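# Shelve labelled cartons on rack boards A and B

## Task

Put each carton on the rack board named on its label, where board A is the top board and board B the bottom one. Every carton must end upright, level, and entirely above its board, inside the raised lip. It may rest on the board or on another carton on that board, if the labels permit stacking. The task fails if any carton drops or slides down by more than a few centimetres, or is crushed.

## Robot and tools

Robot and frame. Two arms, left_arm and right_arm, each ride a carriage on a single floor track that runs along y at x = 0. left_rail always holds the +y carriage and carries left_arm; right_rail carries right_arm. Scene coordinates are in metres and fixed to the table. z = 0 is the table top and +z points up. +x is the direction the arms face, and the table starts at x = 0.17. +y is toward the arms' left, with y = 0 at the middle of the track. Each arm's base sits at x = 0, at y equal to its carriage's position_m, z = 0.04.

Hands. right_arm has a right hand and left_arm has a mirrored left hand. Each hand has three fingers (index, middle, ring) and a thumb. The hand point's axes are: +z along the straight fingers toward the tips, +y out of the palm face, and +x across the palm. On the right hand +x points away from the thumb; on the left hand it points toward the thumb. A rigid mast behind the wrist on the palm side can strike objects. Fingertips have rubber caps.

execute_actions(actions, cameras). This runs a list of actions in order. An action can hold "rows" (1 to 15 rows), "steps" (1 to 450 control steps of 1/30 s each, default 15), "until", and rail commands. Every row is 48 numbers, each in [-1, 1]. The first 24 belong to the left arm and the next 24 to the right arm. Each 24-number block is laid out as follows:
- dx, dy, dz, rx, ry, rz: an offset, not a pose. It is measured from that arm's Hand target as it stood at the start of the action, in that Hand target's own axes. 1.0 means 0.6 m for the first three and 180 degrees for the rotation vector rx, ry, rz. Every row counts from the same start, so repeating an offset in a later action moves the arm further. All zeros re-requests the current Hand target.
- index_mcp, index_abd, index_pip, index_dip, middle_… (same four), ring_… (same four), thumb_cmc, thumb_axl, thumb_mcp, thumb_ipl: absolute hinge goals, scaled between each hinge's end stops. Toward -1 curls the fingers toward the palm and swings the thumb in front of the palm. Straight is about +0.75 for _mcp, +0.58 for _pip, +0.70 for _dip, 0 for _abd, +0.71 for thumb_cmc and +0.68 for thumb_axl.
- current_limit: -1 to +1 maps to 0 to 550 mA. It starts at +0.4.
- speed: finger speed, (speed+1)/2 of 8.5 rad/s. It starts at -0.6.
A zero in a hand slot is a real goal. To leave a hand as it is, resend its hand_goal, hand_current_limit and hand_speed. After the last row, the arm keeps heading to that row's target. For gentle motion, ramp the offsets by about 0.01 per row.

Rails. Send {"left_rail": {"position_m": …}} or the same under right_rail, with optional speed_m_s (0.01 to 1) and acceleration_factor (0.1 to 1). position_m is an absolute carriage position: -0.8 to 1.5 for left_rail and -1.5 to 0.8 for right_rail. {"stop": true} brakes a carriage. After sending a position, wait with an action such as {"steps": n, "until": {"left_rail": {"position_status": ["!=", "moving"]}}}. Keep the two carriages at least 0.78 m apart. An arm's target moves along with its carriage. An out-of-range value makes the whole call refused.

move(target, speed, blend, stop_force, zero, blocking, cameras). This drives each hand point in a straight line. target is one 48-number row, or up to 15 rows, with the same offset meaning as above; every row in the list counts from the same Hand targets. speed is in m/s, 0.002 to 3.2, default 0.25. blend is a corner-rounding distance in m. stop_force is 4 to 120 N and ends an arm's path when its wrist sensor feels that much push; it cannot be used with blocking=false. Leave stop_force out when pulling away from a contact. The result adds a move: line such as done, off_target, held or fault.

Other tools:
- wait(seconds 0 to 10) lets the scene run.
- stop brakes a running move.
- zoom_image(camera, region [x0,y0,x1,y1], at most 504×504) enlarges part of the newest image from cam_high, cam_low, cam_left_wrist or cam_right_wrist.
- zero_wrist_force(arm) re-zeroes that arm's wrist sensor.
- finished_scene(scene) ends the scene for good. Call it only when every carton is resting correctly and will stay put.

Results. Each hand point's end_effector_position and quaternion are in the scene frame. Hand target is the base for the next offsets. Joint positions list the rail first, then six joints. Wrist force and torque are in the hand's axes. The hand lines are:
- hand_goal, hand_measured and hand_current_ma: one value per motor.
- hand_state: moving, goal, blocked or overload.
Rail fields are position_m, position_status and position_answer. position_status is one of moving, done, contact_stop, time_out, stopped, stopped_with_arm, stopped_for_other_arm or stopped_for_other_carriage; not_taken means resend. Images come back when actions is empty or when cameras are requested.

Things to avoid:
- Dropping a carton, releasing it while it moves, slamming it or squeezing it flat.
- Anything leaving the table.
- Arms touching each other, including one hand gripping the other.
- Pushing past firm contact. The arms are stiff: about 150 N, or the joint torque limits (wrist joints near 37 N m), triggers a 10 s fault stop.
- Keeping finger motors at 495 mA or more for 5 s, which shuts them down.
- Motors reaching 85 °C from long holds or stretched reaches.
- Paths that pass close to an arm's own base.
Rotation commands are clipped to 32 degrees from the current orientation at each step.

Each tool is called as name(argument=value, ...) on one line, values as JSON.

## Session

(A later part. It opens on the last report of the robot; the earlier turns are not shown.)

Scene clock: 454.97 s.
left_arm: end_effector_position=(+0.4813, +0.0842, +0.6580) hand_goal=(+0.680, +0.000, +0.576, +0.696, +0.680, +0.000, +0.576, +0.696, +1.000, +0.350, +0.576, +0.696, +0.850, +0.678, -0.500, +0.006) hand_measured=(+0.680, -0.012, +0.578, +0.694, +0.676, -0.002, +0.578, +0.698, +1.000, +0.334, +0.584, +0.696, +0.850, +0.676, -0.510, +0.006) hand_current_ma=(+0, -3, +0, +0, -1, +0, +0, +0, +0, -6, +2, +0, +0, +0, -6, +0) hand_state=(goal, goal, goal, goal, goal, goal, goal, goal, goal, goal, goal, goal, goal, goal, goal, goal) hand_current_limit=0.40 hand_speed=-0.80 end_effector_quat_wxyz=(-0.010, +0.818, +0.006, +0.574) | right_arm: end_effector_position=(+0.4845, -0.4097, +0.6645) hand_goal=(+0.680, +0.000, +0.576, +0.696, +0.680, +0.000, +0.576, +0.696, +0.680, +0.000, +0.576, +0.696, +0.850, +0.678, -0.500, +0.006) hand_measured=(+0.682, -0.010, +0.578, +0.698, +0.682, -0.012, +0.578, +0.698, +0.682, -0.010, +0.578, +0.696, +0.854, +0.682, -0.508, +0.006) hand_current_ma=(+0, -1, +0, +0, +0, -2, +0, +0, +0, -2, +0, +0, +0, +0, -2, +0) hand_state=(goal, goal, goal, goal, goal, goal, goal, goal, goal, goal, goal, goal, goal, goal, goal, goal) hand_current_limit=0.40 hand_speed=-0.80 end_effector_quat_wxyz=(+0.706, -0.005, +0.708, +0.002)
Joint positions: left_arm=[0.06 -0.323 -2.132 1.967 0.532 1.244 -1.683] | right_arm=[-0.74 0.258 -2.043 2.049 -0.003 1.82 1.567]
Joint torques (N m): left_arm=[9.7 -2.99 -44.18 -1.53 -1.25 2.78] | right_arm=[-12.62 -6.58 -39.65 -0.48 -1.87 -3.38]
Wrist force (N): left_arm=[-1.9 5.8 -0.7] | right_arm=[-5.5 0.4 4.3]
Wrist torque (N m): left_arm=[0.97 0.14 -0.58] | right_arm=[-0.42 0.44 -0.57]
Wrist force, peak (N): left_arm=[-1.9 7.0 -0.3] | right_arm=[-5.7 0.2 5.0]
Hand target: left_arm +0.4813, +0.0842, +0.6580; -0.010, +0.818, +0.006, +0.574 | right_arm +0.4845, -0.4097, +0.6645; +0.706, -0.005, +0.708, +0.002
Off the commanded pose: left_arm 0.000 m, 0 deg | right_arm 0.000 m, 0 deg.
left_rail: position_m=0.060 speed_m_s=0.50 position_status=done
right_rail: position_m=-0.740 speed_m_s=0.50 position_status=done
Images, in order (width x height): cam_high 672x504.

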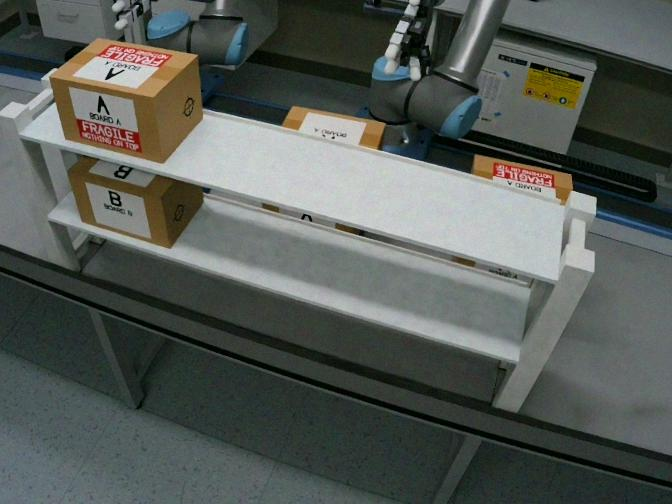

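move(target=[[-0.1391,-0.1115,0.0491,0.0282,-0.0003,-0.0101,0.68,0,0.576,0.696,0.68,0,0.576,0.696,1.0,0.35,0.576,0.696,0.85,0.678,-0.5,0.005,0.4,-0.8,0.1553,0.4725,0.0451,-0.0344,-0.0001,-0.0001,0.68,0,0.576,0.696,0.68,0,0.576,0.696,0.68,0,0.576,0.696,0.85,0.678,-0.5,0.005,0.4,-0.8],[-0.5799,-0.0574,0.2132,0.0282,-0.0003,-0.0101,0.68,0,0.576,0.696,0.68,0,0.576,0.696,1.0,0.35,0.576,0.696,0.85,0.678,-0.5,0.005,0.4,-0.8,0.6183,0.5242,0.0408,-0.0344,-0.0001,-0.0001,0.68,0,0.576,0.696,0.68,0,0.576,0.696,0.68,0,0.576,0.696,0.85,0.678,-0.5,0.005,0.4,-0.8]], speed=[0.2,0.14], blend=0.01, cameras=["cam_low","cam_high"])

Scene clock: 462.33 s.
left_arm: end_effector_position=(+0.4825, +0.1224, +0.2877) hand_goal=(+0.680, +0.000, +0.576, +0.696, +0.680, +0.000, +0.576, +0.696, +1.000, +0.350, +0.576, +0.696, +0.850, +0.678, -0.500, +0.006) hand_measured=(+0.680, -0.012, +0.578, +0.694, +0.676, -0.002, +0.578, +0.698, +1.000, +0.334, +0.584, +0.696, +0.850, +0.676, -0.510, +0.006) hand_current_ma=(+0, -3, +0, +0, -1, +0, +0, +0, +0, -6, +2, +0, +0, +0, -6, +0) hand_state=(goal, goal, goal, goal, goal, goal, goal, goal, goal, goal, goal, goal, goal, goal, goal, goal) hand_current_limit=0.40 hand_speed=-0.80 end_effector_quat_wxyz=(-0.037, +0.817, +0.044, +0.573) | right_arm: end_effector_position=(+0.5050, -0.0966, +0.2921) hand_goal=(+0.680, +0.000, +0.576, +0.696, +0.680, +0.000, +0.576, +0.696, +0.680, +0.000, +0.576, +0.696, +0.850, +0.678, -0.500, +0.006) hand_measured=(+0.682, -0.010, +0.578, +0.698, +0.680, -0.012, +0.578, +0.698, +0.682, -0.010, +0.578, +0.696, +0.854, +0.680, -0.508, +0.006) hand_current_ma=(+0, -1, +0, +0, +0, -2, +0, +0, +0, -2, +0, +0, +0, +0, -2, +0) hand_state=(goal, goal, goal, goal, goal, goal, goal, goal, goal, goal, goal, goal, goal, goal, goal, goal) hand_current_limit=0.40 hand_speed=-0.80 end_effector_quat_wxyz=(+0.705, -0.043, +0.707, +0.040)
Joint positions: left_arm=[0.06 -0.256 -1.954 2.561 -0.237 1.218 -1.693] | right_arm=[-0.74 0.803 -1.276 2.093 -0.812 2.257 1.569]
Joint torques (N m): left_arm=[-19.51 9.71 -26.58 -4.33 -2.71 -2.88] | right_arm=[11.54 -43.26 -20.66 -4.04 3.26 -3.17]
Wrist force (N): left_arm=[-2.5 5.8 -0.4] | right_arm=[-5.9 0.0 4.6]
Wrist torque (N m): left_arm=[0.93 0.21 -0.36] | right_arm=[-0.50 0.48 -0.59]
Wrist force, peak (N): left_arm=[-3.4 6.2 0.1] | right_arm=[-6.3 1.2 5.3]
Hand target: left_arm +0.4825, +0.1224, +0.2877; -0.037, +0.817, +0.044, +0.573 | right_arm +0.5050, -0.0966, +0.2921; +0.705, -0.043, +0.707, +0.040
Off the commanded pose: left_arm 0.000 m, 0 deg | right_arm 0.000 m, 0 deg.
left_rail: position_m=0.060 speed_m_s=0.50 position_status=done
right_rail: position_m=-0.740 speed_m_s=0.50 position_status=done
move: done
Images, in order (width x height): cam_high 672x504, cam_low 672x504.

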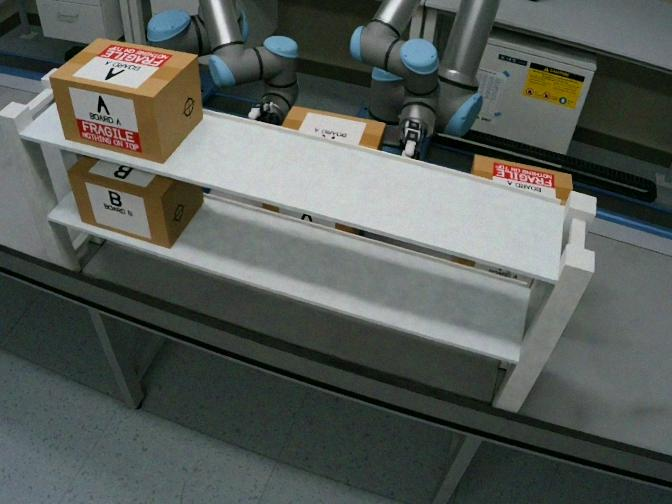

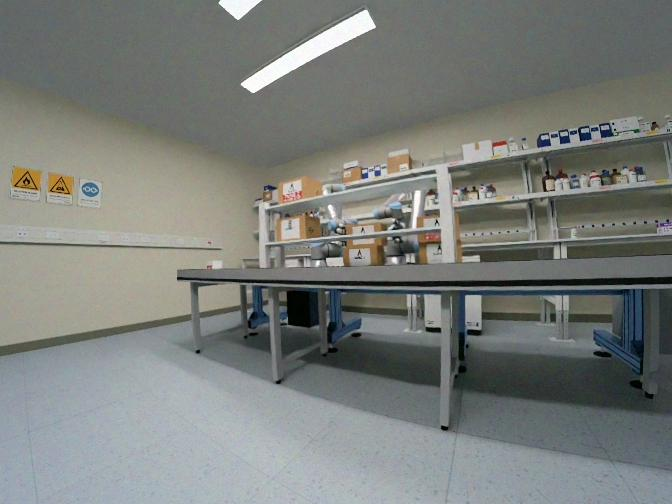

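move(target=[0,0.0583,0,0,0,0,0.56,0,0.576,0.696,0.56,0,0.576,0.696,1.0,0.35,0.576,0.696,0.70,0.678,-0.64,0.005,0.4,-0.8,0,0.0583,0,0,0,0,0.54,0,0.576,0.696,0.54,0,0.576,0.696,0.54,0,0.576,0.696,0.70,0.678,-0.64,0.005,0.4,-0.8], speed=0.04, stop_force=6)

move(target=[0,0.05,0,0,0,0,0.56,0,0.576,0.696,0.56,0,0.576,0.696,1.0,0.35,0.576,0.696,0.70,0.678,-0.64,0.005,0.4,-0.8,0,0.05,0,0,0,0,0.54,0,0.576,0.696,0.54,0,0.576,0.696,0.54,0,0.576,0.696,0.70,0.678,-0.64,0.005,0.4,-0.8], speed=0.007, stop_force=5, cameras=["cam_high"])

Scene clock: 465.03 s.
left_arm: end_effector_position=(+0.4865, +0.0877, +0.2873) hand_goal=(+0.560, +0.000, +0.576, +0.696, +0.560, +0.000, +0.576, +0.696, +1.000, +0.350, +0.576, +0.696, +0.700, +0.678, -0.640, +0.006) hand_measured=(+0.562, -0.012, +0.578, +0.694, +0.572, -0.002, +0.580, +0.698, +1.000, +0.338, +0.578, +0.696, +0.702, +0.676, -0.642, +0.006) hand_current_ma=(+0, -3, +0, +0, +4, +0, +1, +0, +0, -3, +0, +0, +0, +0, +0, +0) hand_state=(goal, goal, goal, goal, goal, goal, goal, goal, goal, goal, goal, goal, goal, goal, goal, goal) hand_current_limit=0.40 hand_speed=-0.80 end_effector_quat_wxyz=(-0.037, +0.817, +0.044, +0.573) | right_arm: end_effector_position=(+0.5009, -0.0619, +0.2919) hand_goal=(+0.540, +0.000, +0.576, +0.696, +0.540, +0.000, +0.576, +0.696, +0.540, +0.000, +0.576, +0.696, +0.700, +0.678, -0.640, +0.006) hand_measured=(+0.568, -0.010, +0.586, +0.698, +0.566, -0.012, +0.586, +0.698, +0.566, -0.010, +0.584, +0.696, +0.702, +0.680, -0.642, +0.006) hand_current_ma=(+14, -1, +2, +0, +13, -2, +2, +0, +13, -1, +1, +0, +0, +0, +0, +0) hand_state=(blocked, goal, goal, goal, blocked, goal, goal, goal, blocked, goal, goal, goal, goal, goal, goal, goal) hand_current_limit=0.40 hand_speed=-0.80 end_effector_quat_wxyz=(+0.705, -0.043, +0.707, +0.040)
Joint positions: left_arm=[0.06 -0.422 -1.976 2.576 -0.201 1.065 -1.761] | right_arm=[-0.74 0.848 -1.236 2.034 -0.793 2.302 1.57]
Joint torques (N m): left_arm=[-19.74 -13.06 -27.45 3.13 -2.68 -2.8] | right_arm=[15.39 -46.28 -43.46 0.58 1.58 3.5]
Wrist force (N): left_arm=[-2.4 4.7 -0.5] | right_arm=[-5.5 -4.8 5.7]
Wrist torque (N m): left_arm=[0.95 0.20 -0.30] | right_arm=[-0.13 0.35 -0.68]
Wrist force, peak (N): left_arm=[-2.5 6.4 -0.3] | right_arm=[-5.6 -5.8 6.0]
Hand target: left_arm +0.4865, +0.0877, +0.2873; -0.037, +0.817, +0.044, +0.573 | right_arm +0.5009, -0.0619, +0.2919; +0.705, -0.043, +0.707, +0.040
Off the commanded pose: left_arm 0.000 m, 0 deg | right_arm 0.000 m, 0 deg.
left_rail: position_m=0.060 speed_m_s=0.50 position_status=done
right_rail: position_m=-0.740 speed_m_s=0.50 position_status=done
move: done

Scene clock: 467.27 s.
left_arm: end_effector_position=(+0.4875, +0.0794, +0.2872) hand_goal=(+0.560, +0.000, +0.576, +0.696, +0.560, +0.000, +0.576, +0.696, +1.000, +0.350, +0.576, +0.696, +0.700, +0.678, -0.640, +0.006) hand_measured=(+0.600, -0.008, +0.594, +0.694, +0.608, +0.000, +0.600, +0.700, +1.000, +0.338, +0.578, +0.696, +0.702, +0.676, -0.642, +0.006) hand_current_ma=(+40, -1, +9, +0, +57, +0, +15, +1, +0, -3, +0, +0, +0, +0, +0, +0) hand_state=(blocked, goal, goal, goal, blocked, goal, blocked, goal, goal, goal, goal, goal, goal, goal, goal, goal) hand_current_limit=0.40 hand_speed=-0.80 end_effector_quat_wxyz=(-0.037, +0.817, +0.044, +0.573) | right_arm: end_effector_position=(+0.5001, -0.0549, +0.2919) hand_goal=(+0.540, +0.000, +0.576, +0.696, +0.540, +0.000, +0.576, +0.696, +0.540, +0.000, +0.576, +0.696, +0.700, +0.678, -0.640, +0.006) hand_measured=(+0.598, -0.008, +0.600, +0.698, +0.596, -0.010, +0.600, +0.698, +0.596, -0.008, +0.596, +0.696, +0.702, +0.680, -0.642, +0.006) hand_current_ma=(+59, -1, +9, +0, +54, -2, +9, +0, +57, -1, +7, +0, +0, +0, +0, +0) hand_state=(blocked, goal, blocked, goal, blocked, goal, blocked, goal, blocked, goal, blocked, goal, goal, goal, goal, goal) hand_current_limit=0.40 hand_speed=-0.80 end_effector_quat_wxyz=(+0.705, -0.043, +0.707, +0.040)
Joint positions: left_arm=[0.06 -0.46 -1.979 2.578 -0.192 1.03 -1.779] | right_arm=[-0.74 0.857 -1.229 2.023 -0.789 2.311 1.57]
Joint torques (N m): left_arm=[12.11 9.31 -41.4 -2.35 2.84 2.01] | right_arm=[-8.34 -69.11 -21.05 -3.97 -5.27 3.39]
Wrist force (N): left_arm=[-2.0 2.3 0.9] | right_arm=[-5.7 -6.8 7.7]
Wrist torque (N m): left_arm=[1.07 0.30 -0.27] | right_arm=[-0.12 0.28 -0.72]
Wrist force, peak (N): left_arm=[-2.2 5.1 -0.6] | right_arm=[-6.0 -10.5 6.4]
Hand target: left_arm +0.4875, +0.0794, +0.2872; -0.037, +0.817, +0.044, +0.573 (not the last commanded pose) | right_arm +0.5001, -0.0549, +0.2919; +0.705, -0.043, +0.707, +0.040 (not the last commanded pose)
Off the commanded pose: left_arm 0.022 m, 0 deg | right_arm 0.023 m, 0 deg.
left_rail: position_m=0.060 speed_m_s=0.50 position_status=done
right_rail: position_m=-0.740 speed_m_s=0.50 position_status=done
move: contact (left_arm, right_arm)
Images, in order (width x height): cam_high 672x504.

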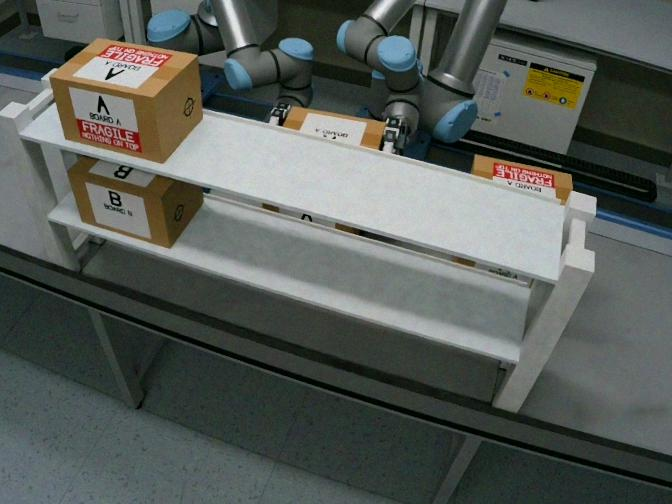

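move(target=[0,0.03,0,0,0,0,0.56,0,0.576,0.696,0.56,0,0.576,0.696,1.0,0.35,0.576,0.696,0.70,0.678,-0.64,0.005,0.4,-0.8,0,0.03,0,0,0,0,0.54,0,0.576,0.696,0.54,0,0.576,0.696,0.54,0,0.576,0.696,0.70,0.678,-0.64,0.005,0.4,-0.8], speed=0.004, stop_force=30)

move(target=[0,0.0036,0,0,0,0,0.56,0,0.576,0.696,0.56,0,0.576,0.696,1.0,0.35,0.576,0.696,0.70,0.678,-0.64,0.005,0.4,-0.8,0,0.0036,0,0,0,0,0.54,0,0.576,0.696,0.54,0,0.576,0.696,0.54,0,0.576,0.696,0.70,0.678,-0.64,0.005,0.4,-0.8], speed=0.003)

Scene clock: 471.37 s.
left_arm: end_effector_position=(+0.4884, +0.0716, +0.2871) hand_goal=(+0.560, +0.000, +0.576, +0.696, +0.560, +0.000, +0.576, +0.696, +1.000, +0.350, +0.576, +0.696, +0.700, +0.678, -0.640, +0.006) hand_measured=(+0.644, -0.008, +0.618, +0.694, +0.648, -0.006, +0.622, +0.704, +1.000, +0.338, +0.578, +0.696, +0.750, +0.688, -0.642, +0.006) hand_current_ma=(+154, -2, +37, +0, +162, -1, +45, +2, +0, -3, +0, +0, +56, +4, +0, +0) hand_state=(blocked, goal, blocked, goal, blocked, goal, blocked, goal, goal, goal, goal, goal, blocked, goal, goal, goal) hand_current_limit=0.40 hand_speed=-0.80 end_effector_quat_wxyz=(-0.037, +0.817, +0.044, +0.573) | right_arm: end_effector_position=(+0.4991, -0.0462, +0.2918) hand_goal=(+0.540, +0.000, +0.576, +0.696, +0.540, +0.000, +0.576, +0.696, +0.540, +0.000, +0.576, +0.696, +0.700, +0.678, -0.640, +0.006) hand_measured=(+0.650, -0.010, +0.624, +0.702, +0.646, -0.012, +0.622, +0.700, +0.650, -0.010, +0.616, +0.696, +0.742, +0.696, -0.642, +0.006) hand_current_ma=(+202, -1, +36, +1, +193, -2, +34, +0, +206, -1, +25, +0, +29, +7, +0, +0) hand_state=(blocked, goal, blocked, goal, blocked, goal, blocked, goal, blocked, goal, blocked, goal, blocked, goal, goal, goal) hand_current_limit=0.40 hand_speed=-0.80 end_effector_quat_wxyz=(+0.705, -0.043, +0.707, +0.040)
Joint positions: left_arm=[0.06 -0.497 -1.98 2.58 -0.183 0.996 -1.796] | right_arm=[-0.74 0.867 -1.219 2.007 -0.784 2.321 1.57]
Joint torques (N m): left_arm=[-0.7 -2.32 -46.64 -7.24 8.92 4.2] | right_arm=[6.47 -73.01 -33.25 -6.59 -12.22 3.16]
Wrist force (N): left_arm=[-5.4 -28.8 -1.9] | right_arm=[-0.6 -32.2 9.8]
Wrist torque (N m): left_arm=[-0.36 0.42 -1.08] | right_arm=[-0.71 0.31 -0.39]
Wrist force, peak (N): left_arm=[-5.8 -31.3 -1.4] | right_arm=[-0.1 -36.8 7.8]
Hand target: left_arm +0.4884, +0.0716, +0.2871; -0.037, +0.817, +0.044, +0.573 (not the last commanded pose) | right_arm +0.4991, -0.0462, +0.2918; +0.705, -0.043, +0.707, +0.040 (not the last commanded pose)
Off the commanded pose: left_arm 0.010 m, 0 deg | right_arm 0.009 m, 0 deg.
left_rail: position_m=0.060 speed_m_s=0.50 position_status=done
right_rail: position_m=-0.740 speed_m_s=0.50 position_status=done
move: contact (left_arm, right_arm)

Scene clock: 472.37 s.
left_arm: end_effector_position=(+0.4886, +0.0695, +0.2871) hand_goal=(+0.560, +0.000, +0.576, +0.696, +0.560, +0.000, +0.576, +0.696, +1.000, +0.350, +0.576, +0.696, +0.700, +0.678, -0.640, +0.006) hand_measured=(+0.656, -0.006, +0.622, +0.694, +0.656, -0.004, +0.626, +0.704, +1.000, +0.334, +0.586, +0.696, +0.796, +0.702, -0.628, +0.006) hand_current_ma=(+195, -1, +44, +0, +194, +0, +55, +2, +0, -5, +4, +0, +182, +21, +6, +0) hand_state=(blocked, goal, blocked, goal, blocked, goal, blocked, goal, goal, goal, goal, goal, blocked, blocked, goal, goal) hand_current_limit=0.40 hand_speed=-0.80 end_effector_quat_wxyz=(-0.037, +0.817, +0.044, +0.573) | right_arm: end_effector_position=(+0.4988, -0.0441, +0.2918) hand_goal=(+0.540, +0.000, +0.576, +0.696, +0.540, +0.000, +0.576, +0.696, +0.540, +0.000, +0.576, +0.696, +0.700, +0.678, -0.640, +0.006) hand_measured=(+0.660, -0.008, +0.628, +0.702, +0.658, -0.012, +0.626, +0.700, +0.662, -0.008, +0.620, +0.696, +0.786, +0.714, -0.634, +0.006) hand_current_ma=(+246, -1, +42, +1, +235, -2, +40, +0, +250, -1, +30, +0, +116, +31, +1, +0) hand_state=(blocked, goal, blocked, goal, blocked, goal, blocked, goal, blocked, goal, blocked, goal, blocked, blocked, goal, goal) hand_current_limit=0.40 hand_speed=-0.80 end_effector_quat_wxyz=(+0.705, -0.043, +0.707, +0.040)
Joint positions: left_arm=[0.06 -0.506 -1.98 2.581 -0.181 0.987 -1.801] | right_arm=[-0.74 0.87 -1.216 2.004 -0.783 2.324 1.57]
Joint torques (N m): left_arm=[-42.82 -10.26 -43.2 -0.77 5.73 -0.52] | right_arm=[42.84 -50.59 -64.65 -2.77 -7.1 2.23]
Wrist force (N): left_arm=[-5.1 -56.3 -0.2] | right_arm=[1.0 -58.8 8.7]
Wrist torque (N m): left_arm=[-2.42 0.37 -1.81] | right_arm=[-2.24 0.18 0.36]
Wrist force, peak (N): left_arm=[-5.0 -56.4 -0.7] | right_arm=[1.0 -58.8 8.7]
Hand target: left_arm +0.4886, +0.0694, +0.2871; -0.037, +0.817, +0.044, +0.573 | right_arm +0.4988, -0.0440, +0.2918; +0.705, -0.043, +0.707, +0.040
Off the commanded pose: left_arm 0.000 m, 0 deg | right_arm 0.000 m, 0 deg.
left_rail: position_m=0.060 speed_m_s=0.50 position_status=done
right_rail: position_m=-0.740 speed_m_s=0.50 position_status=done
move: done

move(target=[0.0314,0.0003,-0.0113,0,0,0,0.56,0,0.576,0.696,0.56,0,0.576,0.696,1.0,0.35,0.576,0.696,0.70,0.678,-0.64,0.005,0.4,-0.8,-0.0333,0.0005,-0.0001,0,0,0,0.54,0,0.576,0.696,0.54,0,0.576,0.696,0.54,0,0.576,0.696,0.70,0.678,-0.64,0.005,0.4,-0.8], speed=0.02, cameras=["cam_low","cam_high"])

Scene clock: 474.77 s.
left_arm: end_effector_position=(+0.4887, +0.0690, +0.3071) hand_goal=(+0.560, +0.000, +0.576, +0.696, +0.560, +0.000, +0.576, +0.696, +1.000, +0.350, +0.576, +0.696, +0.700, +0.678, -0.640, +0.006) hand_measured=(+0.660, -0.016, +0.622, +0.694, +0.660, -0.010, +0.628, +0.704, +1.000, +0.330, +0.592, +0.696, +0.808, +0.704, -0.624, +0.006) hand_current_ma=(+207, -6, +46, +0, +206, -2, +56, +2, +0, -8, +7, +0, +223, +24, +10, +0) hand_state=(blocked, goal, blocked, goal, blocked, goal, blocked, goal, goal, goal, goal, goal, blocked, blocked, goal, goal) hand_current_limit=0.40 hand_speed=-0.80 end_effector_quat_wxyz=(-0.037, +0.817, +0.044, +0.573) | right_arm: end_effector_position=(+0.4988, -0.0437, +0.3118) hand_goal=(+0.540, +0.000, +0.576, +0.696, +0.540, +0.000, +0.576, +0.696, +0.540, +0.000, +0.576, +0.696, +0.700, +0.678, -0.640, +0.006) hand_measured=(+0.662, -0.018, +0.628, +0.702, +0.658, -0.020, +0.626, +0.696, +0.662, -0.014, +0.620, +0.696, +0.794, +0.720, -0.630, +0.006) hand_current_ma=(+253, -5, +43, +1, +239, -5, +40, +0, +251, -3, +30, +0, +138, +40, +3, +0) hand_state=(blocked, goal, blocked, goal, blocked, blocked, blocked, goal, blocked, goal, blocked, goal, blocked, blocked, goal, goal) hand_current_limit=0.40 hand_speed=-0.80 end_effector_quat_wxyz=(+0.705, -0.043, +0.707, +0.040)
Joint positions: left_arm=[0.06 -0.508 -2.013 2.554 -0.122 0.986 -1.802] | right_arm=[-0.74 0.87 -1.241 1.992 -0.747 2.324 1.57]
Joint torques (N m): left_arm=[-47.28 -8.01 -59.71 -1.09 6.42 -0.38] | right_arm=[44.58 -76.23 -70.85 -4.01 -7.77 -3.61]
Wrist force (N): left_arm=[-6.4 -61.1 -0.2] | right_arm=[7.2 -63.3 7.3]
Wrist torque (N m): left_arm=[-2.65 0.00 -2.01] | right_arm=[-2.45 0.50 0.92]
Wrist force, peak (N): left_arm=[-6.2 -61.6 -0.3] | right_arm=[7.2 -63.5 7.3]
Hand target: left_arm +0.4887, +0.0690, +0.3071; -0.037, +0.817, +0.044, +0.573 | right_arm +0.4988, -0.0437, +0.3118; +0.705, -0.043, +0.707, +0.040
Off the commanded pose: left_arm 0.000 m, 0 deg | right_arm 0.000 m, 0 deg.
left_rail: position_m=0.060 speed_m_s=0.50 position_status=done
right_rail: position_m=-0.740 speed_m_s=0.50 position_status=done
move: done
Images, in order (width x height): cam_high 672x504, cam_low 672x504.

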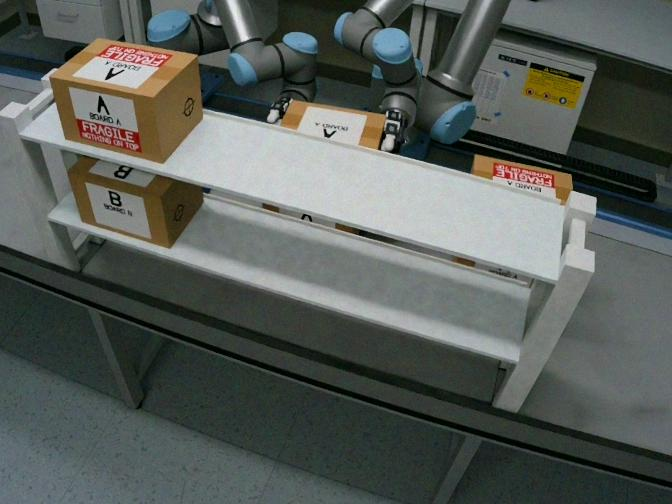

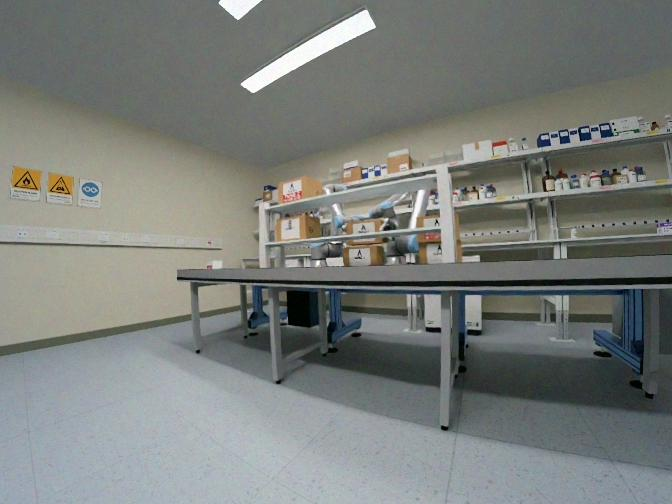

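move(target=[0.1568,-0.0017,-0.0567,0,0,0,0.56,0,0.576,0.696,0.56,0,0.576,0.696,1.0,0.35,0.576,0.696,0.70,0.678,-0.64,0.005,0.4,-0.8,-0.1667,-0.0007,-0.0006,0,0,0,0.54,0,0.576,0.696,0.54,0,0.576,0.696,0.54,0,0.576,0.696,0.70,0.678,-0.64,0.005,0.4,-0.8], speed=0.035)

Scene clock: 478.53 s.
left_arm: end_effector_position=(+0.4887, +0.0690, +0.4071) hand_goal=(+0.560, +0.000, +0.576, +0.696, +0.560, +0.000, +0.576, +0.696, +1.000, +0.350, +0.576, +0.696, +0.700, +0.678, -0.640, +0.006) hand_measured=(+0.660, -0.016, +0.622, +0.694, +0.660, -0.010, +0.628, +0.704, +1.000, +0.330, +0.594, +0.696, +0.810, +0.704, -0.624, +0.006) hand_current_ma=(+210, -6, +47, +0, +209, -2, +56, +2, +0, -8, +8, +0, +226, +25, +11, +0) hand_state=(blocked, goal, blocked, goal, blocked, goal, blocked, goal, goal, goal, goal, goal, blocked, blocked, goal, goal) hand_current_limit=0.40 hand_speed=-0.80 end_effector_quat_wxyz=(-0.037, +0.817, +0.044, +0.573) | right_arm: end_effector_position=(+0.4988, -0.0436, +0.4118) hand_goal=(+0.540, +0.000, +0.576, +0.696, +0.540, +0.000, +0.576, +0.696, +0.540, +0.000, +0.576, +0.696, +0.700, +0.678, -0.640, +0.006) hand_measured=(+0.662, -0.018, +0.628, +0.702, +0.660, -0.020, +0.626, +0.696, +0.662, -0.014, +0.620, +0.696, +0.796, +0.720, -0.630, +0.006) hand_current_ma=(+254, -5, +43, +1, +240, -5, +40, +0, +253, -3, +30, +0, +143, +41, +3, +0) hand_state=(blocked, goal, blocked, goal, blocked, blocked, blocked, goal, blocked, goal, blocked, goal, blocked, blocked, goal, goal) hand_current_limit=0.40 hand_speed=-0.80 end_effector_quat_wxyz=(+0.705, -0.043, +0.707, +0.040)
Joint positions: left_arm=[0.06 -0.508 -2.12 2.41 0.13 0.986 -1.802] | right_arm=[-0.74 0.87 -1.349 1.918 -0.565 2.324 1.57]
Joint torques (N m): left_arm=[-48.06 -1.05 -59.81 -1.37 6.32 -0.39] | right_arm=[44.45 -68.03 -73.26 -3.89 -7.76 -3.28]
Wrist force (N): left_arm=[-6.2 -61.9 0.3] | right_arm=[7.0 -63.4 6.9]
Wrist torque (N m): left_arm=[-2.74 -0.10 -1.96] | right_arm=[-2.47 0.44 0.99]
Wrist force, peak (N): left_arm=[-6.3 -62.2 -0.1] | right_arm=[7.0 -64.2 7.4]
Hand target: left_arm +0.4887, +0.0690, +0.4072; -0.037, +0.817, +0.044, +0.573 | right_arm +0.4988, -0.0436, +0.4118; +0.705, -0.043, +0.707, +0.040
Off the commanded pose: left_arm 0.000 m, 0 deg | right_arm 0.000 m, 0 deg.
left_rail: position_m=0.060 speed_m_s=0.50 position_status=done
right_rail: position_m=-0.740 speed_m_s=0.50 position_status=done
move: done

move(target=[0.3605,-0.0038,-0.1304,0,0,0,0.56,0,0.576,0.696,0.56,0,0.576,0.696,1.0,0.35,0.576,0.696,0.70,0.678,-0.64,0.005,0.4,-0.8,-0.3833,-0.0016,-0.0013,0,0,0,0.54,0,0.576,0.696,0.54,0,0.576,0.696,0.54,0,0.576,0.696,0.70,0.678,-0.64,0.005,0.4,-0.8], speed=0.04)

Scene clock: 485.37 s.
left_arm: end_effector_position=(+0.4886, +0.0689, +0.6371) hand_goal=(+0.560, +0.000, +0.576, +0.696, +0.560, +0.000, +0.576, +0.696, +1.000, +0.350, +0.576, +0.696, +0.700, +0.678, -0.640, +0.006) hand_measured=(+0.664, -0.016, +0.624, +0.694, +0.662, -0.010, +0.628, +0.704, +1.000, +0.328, +0.594, +0.696, +0.812, +0.706, -0.624, +0.006) hand_current_ma=(+218, -6, +49, +0, +216, -2, +58, +2, +0, -10, +9, +0, +235, +28, +12, +0) hand_state=(blocked, goal, blocked, goal, blocked, goal, blocked, goal, goal, blocked, goal, goal, blocked, blocked, goal, goal) hand_current_limit=0.40 hand_speed=-0.80 end_effector_quat_wxyz=(-0.037, +0.817, +0.044, +0.573) | right_arm: end_effector_position=(+0.4988, -0.0436, +0.6417) hand_goal=(+0.540, +0.000, +0.576, +0.696, +0.540, +0.000, +0.576, +0.696, +0.540, +0.000, +0.576, +0.696, +0.700, +0.678, -0.640, +0.006) hand_measured=(+0.662, -0.018, +0.628, +0.702, +0.660, -0.020, +0.626, +0.696, +0.662, -0.014, +0.620, +0.696, +0.798, +0.720, -0.628, +0.006) hand_current_ma=(+254, -5, +43, +1, +240, -5, +40, +0, +253, -3, +30, +0, +154, +41, +4, +0) hand_state=(blocked, goal, blocked, goal, blocked, blocked, blocked, goal, blocked, goal, blocked, goal, blocked, blocked, goal, goal) hand_current_limit=0.40 hand_speed=-0.80 end_effector_quat_wxyz=(+0.705, -0.043, +0.707, +0.040)
Joint positions: left_arm=[0.06 -0.509 -2.156 2.018 0.558 0.985 -1.802] | right_arm=[-0.74 0.87 -1.486 1.646 -0.155 2.324 1.57]
Joint torques (N m): left_arm=[-48.62 33.2 -52.84 -1.98 6.63 -0.37] | right_arm=[45.54 -50.75 -70.6 -3.81 -8.03 -2.77]
Wrist force (N): left_arm=[-6.4 -64.0 0.9] | right_arm=[6.4 -65.4 6.1]
Wrist torque (N m): left_arm=[-2.88 -0.18 -2.04] | right_arm=[-2.73 0.37 1.01]
Wrist force, peak (N): left_arm=[-6.2 -64.1 0.9] | right_arm=[6.4 -65.7 5.8]
Hand target: left_arm +0.4886, +0.0689, +0.6372; -0.037, +0.817, +0.044, +0.573 | right_arm +0.4988, -0.0436, +0.6418; +0.705, -0.043, +0.707, +0.040
Off the commanded pose: left_arm 0.000 m, 0 deg | right_arm 0.000 m, 0 deg.
left_rail: position_m=0.060 speed_m_s=0.50 position_status=done
right_rail: position_m=-0.740 speed_m_s=0.50 position_status=done
move: done

move(target=[0.0040,-0.0201,0.0117,-0.0311,0.0003,0.0112,0.56,0,0.576,0.696,0.56,0,0.576,0.696,1.0,0.35,0.576,0.696,0.70,0.678,-0.64,0.005,0.4,-0.8,0,0.0215,-0.0072,0.0331,0.0001,0.0001,0.54,0,0.576,0.696,0.54,0,0.576,0.696,0.54,0,0.576,0.696,0.70,0.678,-0.64,0.005,0.4,-0.8], speed=0.02)

Scene clock: 489.83 s.
left_arm: end_effector_position=(+0.4946, +0.0818, +0.6372) hand_goal=(+0.560, +0.000, +0.576, +0.696, +0.560, +0.000, +0.576, +0.696, +1.000, +0.350, +0.576, +0.696, +0.700, +0.678, -0.640, +0.006) hand_measured=(+0.664, -0.016, +0.624, +0.694, +0.662, -0.010, +0.628, +0.704, +1.000, +0.328, +0.594, +0.696, +0.814, +0.706, -0.622, +0.006) hand_current_ma=(+218, -6, +49, +0, +216, -2, +59, +2, +0, -10, +9, +0, +242, +28, +13, +0) hand_state=(blocked, goal, blocked, goal, blocked, goal, blocked, goal, goal, blocked, goal, goal, blocked, blocked, goal, goal) hand_current_limit=0.40 hand_speed=-0.80 end_effector_quat_wxyz=(-0.008, +0.819, +0.002, +0.574) | right_arm: end_effector_position=(+0.4930, -0.0313, +0.6418) hand_goal=(+0.540, +0.000, +0.576, +0.696, +0.540, +0.000, +0.576, +0.696, +0.540, +0.000, +0.576, +0.696, +0.700, +0.678, -0.640, +0.006) hand_measured=(+0.662, -0.022, +0.628, +0.702, +0.660, -0.024, +0.626, +0.696, +0.662, -0.016, +0.620, +0.696, +0.802, +0.722, -0.628, +0.006) hand_current_ma=(+254, -6, +43, +1, +240, -7, +40, +0, +253, -3, +30, +0, +164, +44, +5, +0) hand_state=(blocked, blocked, blocked, goal, blocked, blocked, blocked, goal, blocked, goal, blocked, goal, blocked, blocked, goal, goal) hand_current_limit=0.40 hand_speed=-0.80 end_effector_quat_wxyz=(+0.706, -0.006, +0.708, +0.003)
Joint positions: left_arm=[0.06 -0.302 -2.108 1.993 0.478 1.272 -1.671] | right_arm=[-0.74 0.927 -1.439 1.593 -0.149 2.485 1.571]
Joint torques (N m): left_arm=[-11.82 22.38 -52.24 -8.9 15.7 6.06] | right_arm=[41.23 -30.38 -71.69 -3.97 -7.71 2.08]
Wrist force (N): left_arm=[-5.7 -62.7 0.3] | right_arm=[7.5 -64.2 6.7]
Wrist torque (N m): left_arm=[-2.81 0.04 -2.27] | right_arm=[-2.57 0.59 0.99]
Wrist force, peak (N): left_arm=[-5.9 -65.2 0.9] | right_arm=[7.3 -66.9 6.9]
Hand target: left_arm +0.4946, +0.0818, +0.6372; -0.008, +0.819, +0.002, +0.574 | right_arm +0.4930, -0.0313, +0.6418; +0.706, -0.006, +0.708, +0.003
Off the commanded pose: left_arm 0.000 m, 0 deg | right_arm 0.000 m, 0 deg.
left_rail: position_m=0.060 speed_m_s=0.50 position_status=done
right_rail: position_m=-0.740 speed_m_s=0.50 position_status=done
move: done

move(target=[0.1535,0.0056,0.4231,0,0,0,0.56,0,0.576,0.696,0.56,0,0.576,0.696,1.0,0.35,0.576,0.696,0.70,0.678,-0.64,0.005,0.4,-0.8,-0.0011,-0.0057,0.4499,0,0,0,0.54,0,0.576,0.696,0.54,0,0.576,0.696,0.54,0,0.576,0.696,0.70,0.678,-0.64,0.005,0.4,-0.8], speed=0.05, cameras=["cam_high"])

Scene clock: 496.80 s.
left_arm: end_effector_position=(+0.7646, +0.0817, +0.6375) hand_goal=(+0.560, +0.000, +0.576, +0.696, +0.560, +0.000, +0.576, +0.696, +1.000, +0.350, +0.576, +0.696, +0.700, +0.678, -0.640, +0.006) hand_measured=(+0.664, -0.016, +0.624, +0.694, +0.662, -0.010, +0.630, +0.704, +1.000, +0.328, +0.596, +0.696, +0.814, +0.706, -0.622, +0.006) hand_current_ma=(+218, -6, +49, +0, +216, -2, +60, +2, +0, -10, +10, +0, +242, +28, +13, +0) hand_state=(blocked, goal, blocked, goal, blocked, goal, blocked, goal, goal, blocked, goal, goal, blocked, blocked, goal, goal) hand_current_limit=0.40 hand_speed=-0.80 end_effector_quat_wxyz=(-0.008, +0.819, +0.002, +0.574) | right_arm: end_effector_position=(+0.7629, -0.0312, +0.6415) hand_goal=(+0.540, +0.000, +0.576, +0.696, +0.540, +0.000, +0.576, +0.696, +0.540, +0.000, +0.576, +0.696, +0.700, +0.678, -0.640, +0.006) hand_measured=(+0.662, -0.022, +0.628, +0.702, +0.660, -0.024, +0.626, +0.696, +0.662, -0.016, +0.620, +0.696, +0.802, +0.722, -0.628, +0.006) hand_current_ma=(+254, -7, +43, +1, +240, -7, +40, +0, +253, -3, +30, +0, +164, +44, +5, +0) hand_state=(blocked, blocked, blocked, goal, blocked, blocked, blocked, goal, blocked, goal, blocked, goal, blocked, blocked, goal, goal) hand_current_limit=0.40 hand_speed=-0.80 end_effector_quat_wxyz=(+0.706, -0.006, +0.708, +0.003)
Joint positions: left_arm=[0.06 -0.138 -1.612 1.646 0.317 1.427 -1.613] | right_arm=[-0.74 0.659 -1.203 1.295 -0.088 2.216 1.569]
Joint torques (N m): left_arm=[-28.82 -20.98 -53.15 -7.26 15.78 5.94] | right_arm=[29.58 -57.81 -68.75 -3.71 -18.33 -5.47]
Wrist force (N): left_arm=[-6.7 -60.3 0.7] | right_arm=[6.9 -61.8 6.6]
Wrist torque (N m): left_arm=[-2.65 -0.04 -2.18] | right_arm=[-2.40 0.45 1.15]
Wrist force, peak (N): left_arm=[-6.2 -63.2 -0.9] | right_arm=[7.5 -64.9 6.3]
Hand target: left_arm +0.7647, +0.0817, +0.6375; -0.008, +0.819, +0.002, +0.574 | right_arm +0.7630, -0.0312, +0.6415; +0.706, -0.006, +0.708, +0.003
Off the commanded pose: left_arm 0.000 m, 0 deg | right_arm 0.000 m, 0 deg.
left_rail: position_m=0.060 speed_m_s=0.50 position_status=done
right_rail: position_m=-0.740 speed_m_s=0.50 position_status=done
move: done
Images, in order (width x height): cam_high 672x504.

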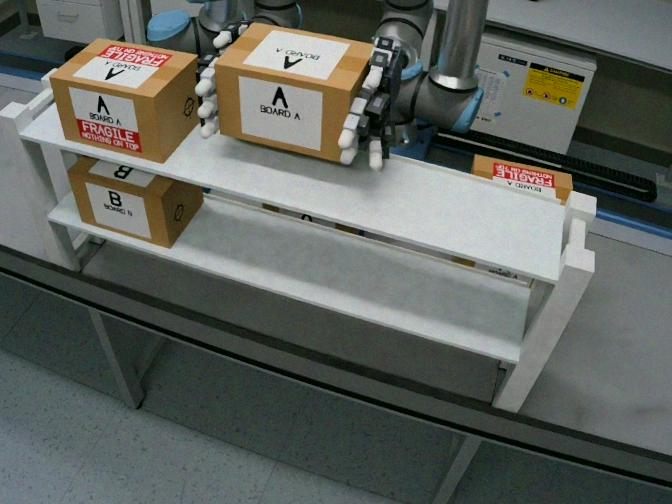

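move(target=[[0.0291,0.0015,0.0802,0,0,0,0.56,0,0.576,0.696,0.56,0,0.576,0.696,1.0,0.35,0.576,0.696,0.70,0.678,-0.64,0.005,0.4,-0.8,-0.0002,-0.0007,0.0853,0,0,0,0.54,0,0.576,0.696,0.54,0,0.576,0.696,0.54,0,0.576,0.696,0.70,0.678,-0.64,0.005,0.4,-0.8],[-0.0336,0.0022,0.1030,0,0,0,0.56,0,0.576,0.696,0.56,0,0.576,0.696,1.0,0.35,0.576,0.696,0.70,0.678,-0.64,0.005,0.4,-0.8,0.0665,-0.0004,0.0855,0,0,0,0.54,0,0.576,0.696,0.54,0,0.576,0.696,0.54,0,0.576,0.696,0.70,0.678,-0.64,0.005,0.4,-0.8]], speed=[0.04,0.025], cameras=["cam_high"])

Scene clock: 501.50 s.
left_arm: end_effector_position=(+0.8160, +0.0814, +0.5975) hand_goal=(+0.560, +0.000, +0.576, +0.696, +0.560, +0.000, +0.576, +0.696, +1.000, +0.350, +0.576, +0.696, +0.700, +0.678, -0.640, +0.006) hand_measured=(+0.664, -0.018, +0.624, +0.694, +0.664, -0.010, +0.630, +0.706, +1.000, +0.326, +0.596, +0.696, +0.816, +0.708, -0.622, +0.006) hand_current_ma=(+221, -6, +50, +0, +221, -2, +62, +3, +0, -11, +11, +0, +247, +30, +14, +0) hand_state=(blocked, goal, blocked, goal, blocked, goal, blocked, goal, goal, blocked, blocked, goal, blocked, blocked, goal, goal) hand_current_limit=0.40 hand_speed=-0.80 end_effector_quat_wxyz=(-0.008, +0.819, +0.002, +0.574) | right_arm: end_effector_position=(+0.8141, -0.0310, +0.6015) hand_goal=(+0.540, +0.000, +0.576, +0.696, +0.540, +0.000, +0.576, +0.696, +0.540, +0.000, +0.576, +0.696, +0.700, +0.678, -0.640, +0.006) hand_measured=(+0.664, -0.022, +0.628, +0.702, +0.660, -0.024, +0.626, +0.696, +0.662, -0.016, +0.620, +0.696, +0.802, +0.722, -0.626, +0.006) hand_current_ma=(+257, -7, +43, +1, +241, -7, +40, +0, +253, -3, +30, +0, +167, +45, +5, +0) hand_state=(blocked, blocked, blocked, goal, blocked, blocked, blocked, goal, blocked, goal, blocked, goal, blocked, blocked, goal, goal) hand_current_limit=0.40 hand_speed=-0.80 end_effector_quat_wxyz=(+0.706, -0.006, +0.708, +0.003)
Joint positions: left_arm=[0.06 -0.126 -1.521 1.625 0.246 1.438 -1.608] | right_arm=[-0.74 0.621 -1.137 1.271 -0.131 2.179 1.569]
Joint torques (N m): left_arm=[-42.99 -29.94 -39.79 -7.34 16 5.82] | right_arm=[39.09 -64.35 -49.54 -10.96 -19.08 1.11]
Wrist force (N): left_arm=[-5.9 -64.5 0.2] | right_arm=[6.8 -66.1 6.9]
Wrist torque (N m): left_arm=[-2.97 -0.05 -2.27] | right_arm=[-2.64 0.55 1.20]
Wrist force, peak (N): left_arm=[-5.7 -65.8 0.7] | right_arm=[6.6 -67.1 6.7]
Hand target: left_arm +0.8160, +0.0814, +0.5975; -0.008, +0.819, +0.002, +0.574 | right_arm +0.8141, -0.0310, +0.6015; +0.706, -0.006, +0.708, +0.003
Off the commanded pose: left_arm 0.000 m, 0 deg | right_arm 0.000 m, 0 deg.
left_rail: position_m=0.060 speed_m_s=0.50 position_status=done
right_rail: position_m=-0.740 speed_m_s=0.50 position_status=done
move: done
Images, in order (width x height): cam_high 672x504.

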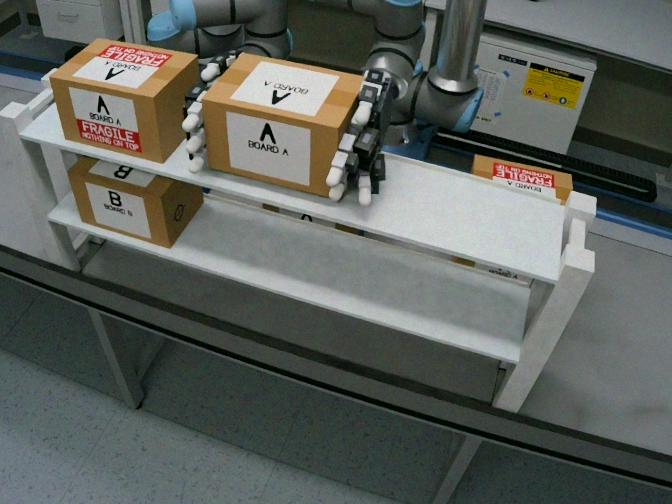

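move(target=[-0.0368,0.0004,0.0134,0,0,0,0.56,0,0.576,0.696,0.56,0,0.576,0.696,1.0,0.35,0.576,0.696,0.70,0.678,-0.64,0.005,0.4,-0.8,0.0392,0.0002,0.0001,0,0,0,0.54,0,0.576,0.696,0.54,0,0.576,0.696,0.54,0,0.576,0.696,0.70,0.678,-0.64,0.005,0.4,-0.8], speed=0.006, stop_force=9, cameras=["cam_high"])

zoom_image(camera="cam_high", region=[180, 40, 400, 210])

Scene clock: 509.63 s.
left_arm: end_effector_position=(+0.8160, +0.0814, +0.5763) hand_goal=(+0.560, +0.000, +0.576, +0.696, +0.560, +0.000, +0.576, +0.696, +1.000, +0.350, +0.576, +0.696, +0.700, +0.678, -0.640, +0.006) hand_measured=(+0.664, -0.020, +0.624, +0.692, +0.664, -0.008, +0.630, +0.704, +1.000, +0.326, +0.594, +0.696, +0.832, +0.708, -0.616, +0.006) hand_current_ma=(+221, -8, +50, -1, +221, -2, +62, +2, +0, -11, +9, +0, +317, +30, +23, +0) hand_state=(blocked, goal, blocked, goal, blocked, goal, blocked, goal, goal, blocked, goal, goal, blocked, blocked, blocked, goal) hand_current_limit=0.40 hand_speed=-0.80 end_effector_quat_wxyz=(-0.008, +0.819, +0.002, +0.574) | right_arm: end_effector_position=(+0.8141, -0.0310, +0.5841) hand_goal=(+0.540, +0.000, +0.576, +0.696, +0.540, +0.000, +0.576, +0.696, +0.540, +0.000, +0.576, +0.696, +0.700, +0.678, -0.640, +0.006) hand_measured=(+0.664, -0.028, +0.628, +0.702, +0.662, -0.034, +0.628, +0.696, +0.668, -0.024, +0.622, +0.696, +0.802, +0.726, -0.626, +0.006) hand_current_ma=(+257, -9, +43, +1, +252, -14, +42, +0, +278, -7, +33, +0, +167, +52, +5, +0) hand_state=(blocked, blocked, blocked, goal, blocked, blocked, blocked, goal, blocked, blocked, blocked, goal, blocked, blocked, goal, goal) hand_current_limit=0.40 hand_speed=-0.80 end_effector_quat_wxyz=(+0.706, -0.006, +0.708, +0.003)
Joint positions: left_arm=[0.06 -0.126 -1.517 1.657 0.209 1.438 -1.608] | right_arm=[-0.74 0.621 -1.132 1.296 -0.16 2.179 1.569]
Joint torques (N m): left_arm=[-61.99 -41.14 -47.53 1.59 9.69 2.86] | right_arm=[55.21 -74.02 -64.28 -4.88 -15 -4.59]
Wrist force (N): left_arm=[0.9 -68.0 -3.4] | right_arm=[-2.4 -67.7 8.2]
Wrist torque (N m): left_arm=[-3.79 -0.50 -2.37] | right_arm=[-3.07 1.96 0.83]
Wrist force, peak (N): left_arm=[2.7 -71.6 -3.4] | right_arm=[-3.2 -69.4 8.1]
Hand target: left_arm +0.8160, +0.0814, +0.5764; -0.008, +0.819, +0.002, +0.574 (not the last commanded pose) | right_arm +0.8141, -0.0310, +0.5841; +0.706, -0.006, +0.708, +0.003 (not the last commanded pose)
Off the commanded pose: left_arm 0.002 m, 0 deg | right_arm 0.006 m, 0 deg.
left_rail: position_m=0.060 speed_m_s=0.50 position_status=done
right_rail: position_m=-0.740 speed_m_s=0.50 position_status=done
move: contact (left_arm, right_arm)
Images, in order (width x height): cam_high 672x504.

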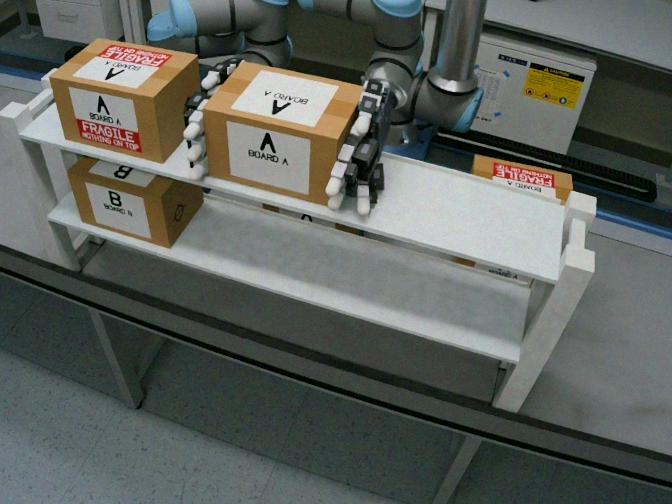

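Scaled by 2.291 from the camera's 672x504 image, which has a finer 960x720 frame.

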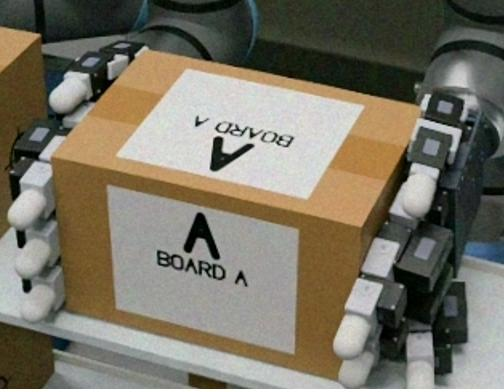

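zoom_image(camera="cam_high", region=[200, 140, 340, 225])

zoom_image(camera="cam_high", region=[190, 50, 320, 130])

Scaled by 3.600 from the camera's 672x504 image, which has a finer 960x720 frame.

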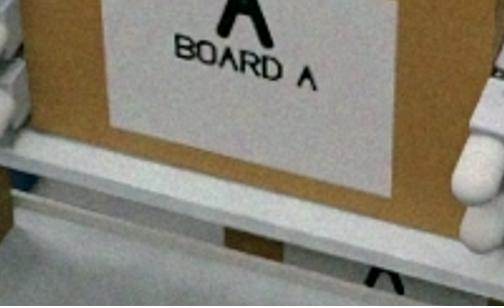

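Scaled by 3.877 from the camera's 672x504 image, which has a finer 960x720 frame.

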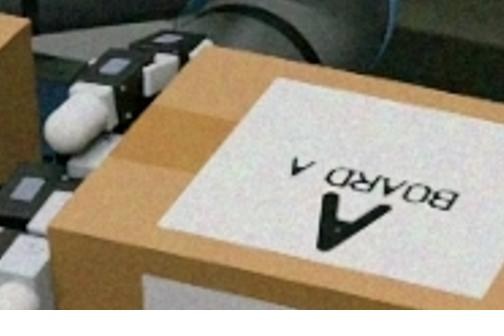

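zoom_image(camera="cam_high", region=[250, 170, 320, 222])

zoom_image(camera="cam_high", region=[120, 130, 190, 182])

Scaled by 7.200 from the camera's 672x504 image, which has a finer 960x720 frame.

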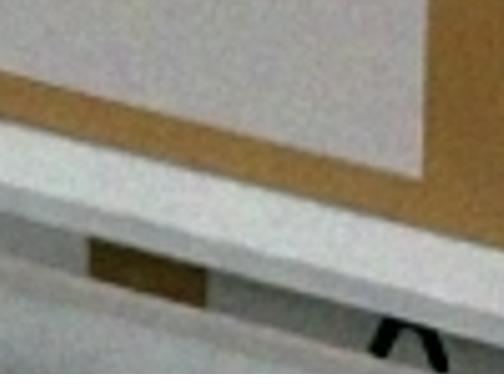

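Scaled by 7.200 from the camera's 672x504 image, which has a finer 960x720 frame.

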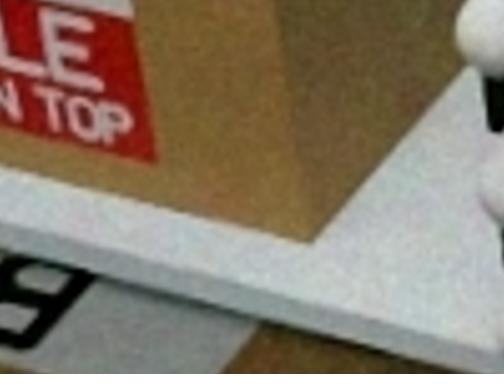

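move(target=[0,-0.02,0,0,0,0,0.68,0,0.576,0.696,0.68,0,0.576,0.696,1.0,0.35,0.576,0.696,0.85,0.678,-0.5,0.005,0.4,-0.8,0,-0.02,0,0,0,0,0.68,0,0.576,0.696,0.68,0,0.576,0.696,0.68,0,0.576,0.696,0.85,0.678,-0.5,0.005,0.4,-0.8], speed=0.01)

move(target=[[0,-0.0167,0,0,0,0,0.68,0,0.576,0.696,0.68,0,0.576,0.696,1.0,0.35,0.576,0.696,0.85,0.678,-0.5,0.005,0.4,-0.8,0,-0.008,0,0,0,0,0.68,0,0.576,0.696,0.68,0,0.576,0.696,0.68,0,0.576,0.696,0.85,0.678,-0.5,0.005,0.4,-0.8],[0.047,-0.0172,-0.0171,0,0,0,0.68,0,0.576,0.696,0.68,0,0.576,0.696,1.0,0.35,0.576,0.696,0.85,0.678,-0.5,0.005,0.4,-0.8,-0.05,-0.0082,-0.0001,0,0,0,0.68,0,0.576,0.696,0.68,0,0.576,0.696,0.68,0,0.576,0.696,0.85,0.678,-0.5,0.005,0.4,-0.8],[-0.1406,-0.0241,-0.5342,0,0,0,0.68,0,0.576,0.696,0.68,0,0.576,0.696,1.0,0.35,0.576,0.696,0.85,0.678,-0.5,0.005,0.4,-0.8,-0.0486,-0.0012,-0.5499,0,0,0,0.68,0,0.576,0.696,0.68,0,0.576,0.696,0.68,0,0.576,0.696,0.85,0.678,-0.5,0.005,0.4,-0.8]], speed=[0.05,0.08,0.2], cameras=["cam_high","cam_low"])

Scene clock: 516.27 s.
left_arm: end_effector_position=(+0.8159, +0.0933, +0.5765) hand_goal=(+0.680, +0.000, +0.576, +0.696, +0.680, +0.000, +0.576, +0.696, +1.000, +0.350, +0.576, +0.696, +0.850, +0.678, -0.500, +0.006) hand_measured=(+0.682, -0.014, +0.580, +0.694, +0.678, +0.002, +0.578, +0.698, +1.000, +0.328, +0.582, +0.696, +0.856, +0.682, -0.512, +0.006) hand_current_ma=(+0, -4, +0, +0, +0, +0, +0, +0, +0, -10, +1, +0, +1, +1, -6, +0) hand_state=(goal, goal, goal, goal, goal, goal, goal, goal, goal, blocked, goal, goal, goal, goal, goal, goal) hand_current_limit=0.40 hand_speed=-0.80 end_effector_quat_wxyz=(-0.008, +0.819, +0.002, +0.574) | right_arm: end_effector_position=(+0.8143, -0.0429, +0.5841) hand_goal=(+0.680, +0.000, +0.576, +0.696, +0.680, +0.000, +0.576, +0.696, +0.680, +0.000, +0.576, +0.696, +0.850, +0.678, -0.500, +0.006) hand_measured=(+0.682, -0.014, +0.580, +0.700, +0.682, -0.014, +0.578, +0.696, +0.682, -0.012, +0.578, +0.696, +0.856, +0.682, -0.510, +0.006) hand_current_ma=(+0, -2, +0, +0, +0, -2, +0, +0, +0, -2, +0, +0, +1, +0, -2, +0) hand_state=(goal, goal, goal, goal, goal, goal, goal, goal, goal, goal, goal, goal, goal, goal, goal, goal) hand_current_limit=0.40 hand_speed=-0.80 end_effector_quat_wxyz=(+0.706, -0.006, +0.708, +0.003)
Joint positions: left_arm=[0.06 -0.105 -1.513 1.654 0.209 1.458 -1.601] | right_arm=[-0.74 0.609 -1.147 1.317 -0.166 2.167 1.569]
Joint torques (N m): left_arm=[12.42 -30.27 -48.59 -4.57 2.35 2.9] | right_arm=[-13.91 -88.12 -33.42 -4.14 -2.54 -1.22]
Wrist force (N): left_arm=[-2.4 6.6 0.0] | right_arm=[-6.2 1.0 4.7]
Wrist torque (N m): left_arm=[0.99 0.20 -0.64] | right_arm=[-0.39 0.49 -0.64]
Wrist force, peak (N): left_arm=[0.6 -68.3 -3.5] | right_arm=[-2.5 -68.2 8.3]
Hand target: left_arm +0.8159, +0.0934, +0.5765; -0.008, +0.819, +0.002, +0.574 | right_arm +0.8143, -0.0430, +0.5841; +0.706, -0.006, +0.708, +0.003
Off the commanded pose: left_arm 0.000 m, 0 deg | right_arm 0.000 m, 0 deg.
left_rail: position_m=0.060 speed_m_s=0.50 position_status=done
right_rail: position_m=-0.740 speed_m_s=0.50 position_status=done
move: done

Scene clock: 519.77 s.
left_arm: end_effector_position=(+0.4857, +0.1036, +0.6062) hand_goal=(+0.680, +0.000, +0.576, +0.696, +0.680, +0.000, +0.576, +0.696, +1.000, +0.350, +0.576, +0.696, +0.850, +0.678, -0.500, +0.006) hand_measured=(+0.682, -0.014, +0.580, +0.694, +0.678, +0.002, +0.578, +0.698, +1.000, +0.328, +0.582, +0.696, +0.854, +0.682, -0.512, +0.006) hand_current_ma=(+0, -4, +0, +0, +0, +0, +0, +0, +0, -10, +1, +0, +1, +1, -6, +0) hand_state=(goal, goal, goal, goal, goal, goal, goal, goal, goal, blocked, goal, goal, goal, goal, goal, goal) hand_current_limit=0.40 hand_speed=-0.80 end_effector_quat_wxyz=(-0.008, +0.819, +0.002, +0.574) | right_arm: end_effector_position=(+0.4845, -0.0478, +0.6143) hand_goal=(+0.680, +0.000, +0.576, +0.696, +0.680, +0.000, +0.576, +0.696, +0.680, +0.000, +0.576, +0.696, +0.850, +0.678, -0.500, +0.006) hand_measured=(+0.682, -0.012, +0.578, +0.700, +0.682, -0.014, +0.578, +0.696, +0.682, -0.012, +0.578, +0.696, +0.854, +0.682, -0.508, +0.006) hand_current_ma=(+0, -2, +0, +0, +0, -2, +0, +0, +0, -2, +0, +0, +0, +0, -2, +0) hand_state=(goal, goal, goal, goal, goal, goal, goal, goal, goal, goal, goal, goal, goal, goal, goal, goal) hand_current_limit=0.40 hand_speed=-0.80 end_effector_quat_wxyz=(+0.706, -0.006, +0.708, +0.003)
Joint positions: left_arm=[0.06 -0.214 -2.112 2.049 0.419 1.355 -1.639] | right_arm=[-0.74 0.923 -1.461 1.668 -0.201 2.48 1.571]
Joint torques (N m): left_arm=[-18.86 -13.44 -33.67 2.6 -2.61 -3.08] | right_arm=[12.18 -62.5 -31.91 -3.53 3.27 -1.78]
Wrist force (N): left_arm=[-2.3 6.7 -0.6] | right_arm=[-5.7 1.3 5.0]
Wrist torque (N m): left_arm=[1.06 0.19 -0.35] | right_arm=[-0.39 0.45 -0.59]
Wrist force, peak (N): left_arm=[-2.9 7.2 -0.3] | right_arm=[-5.8 0.4 6.6]
Hand target: left_arm +0.4856, +0.1036, +0.6063; -0.008, +0.819, +0.002, +0.574 | right_arm +0.4845, -0.0478, +0.6143; +0.706, -0.006, +0.708, +0.003
Off the commanded pose: left_arm 0.000 m, 0 deg | right_arm 0.000 m, 0 deg.
left_rail: position_m=0.060 speed_m_s=0.50 position_status=done
right_rail: position_m=-0.740 speed_m_s=0.50 position_status=done
move: done
Images, in order (width x height): cam_high 672x504, cam_low 672x504.

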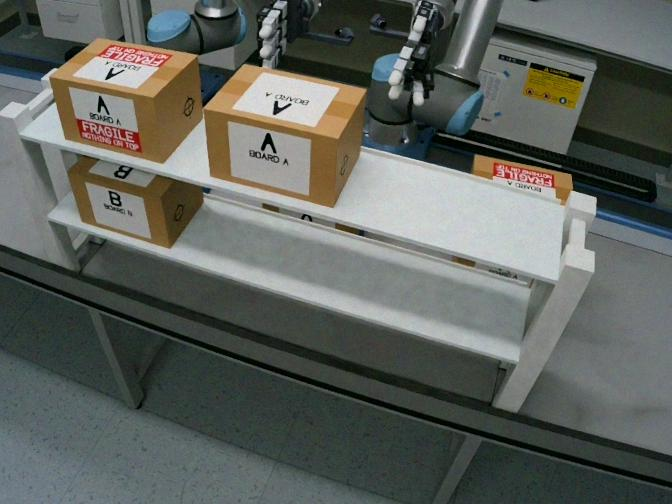

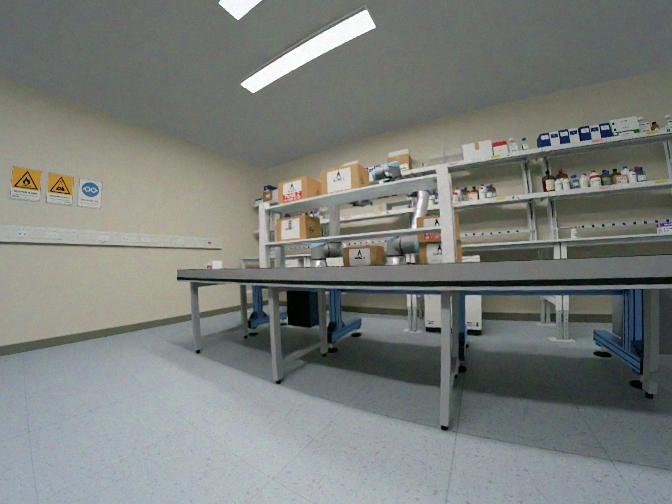

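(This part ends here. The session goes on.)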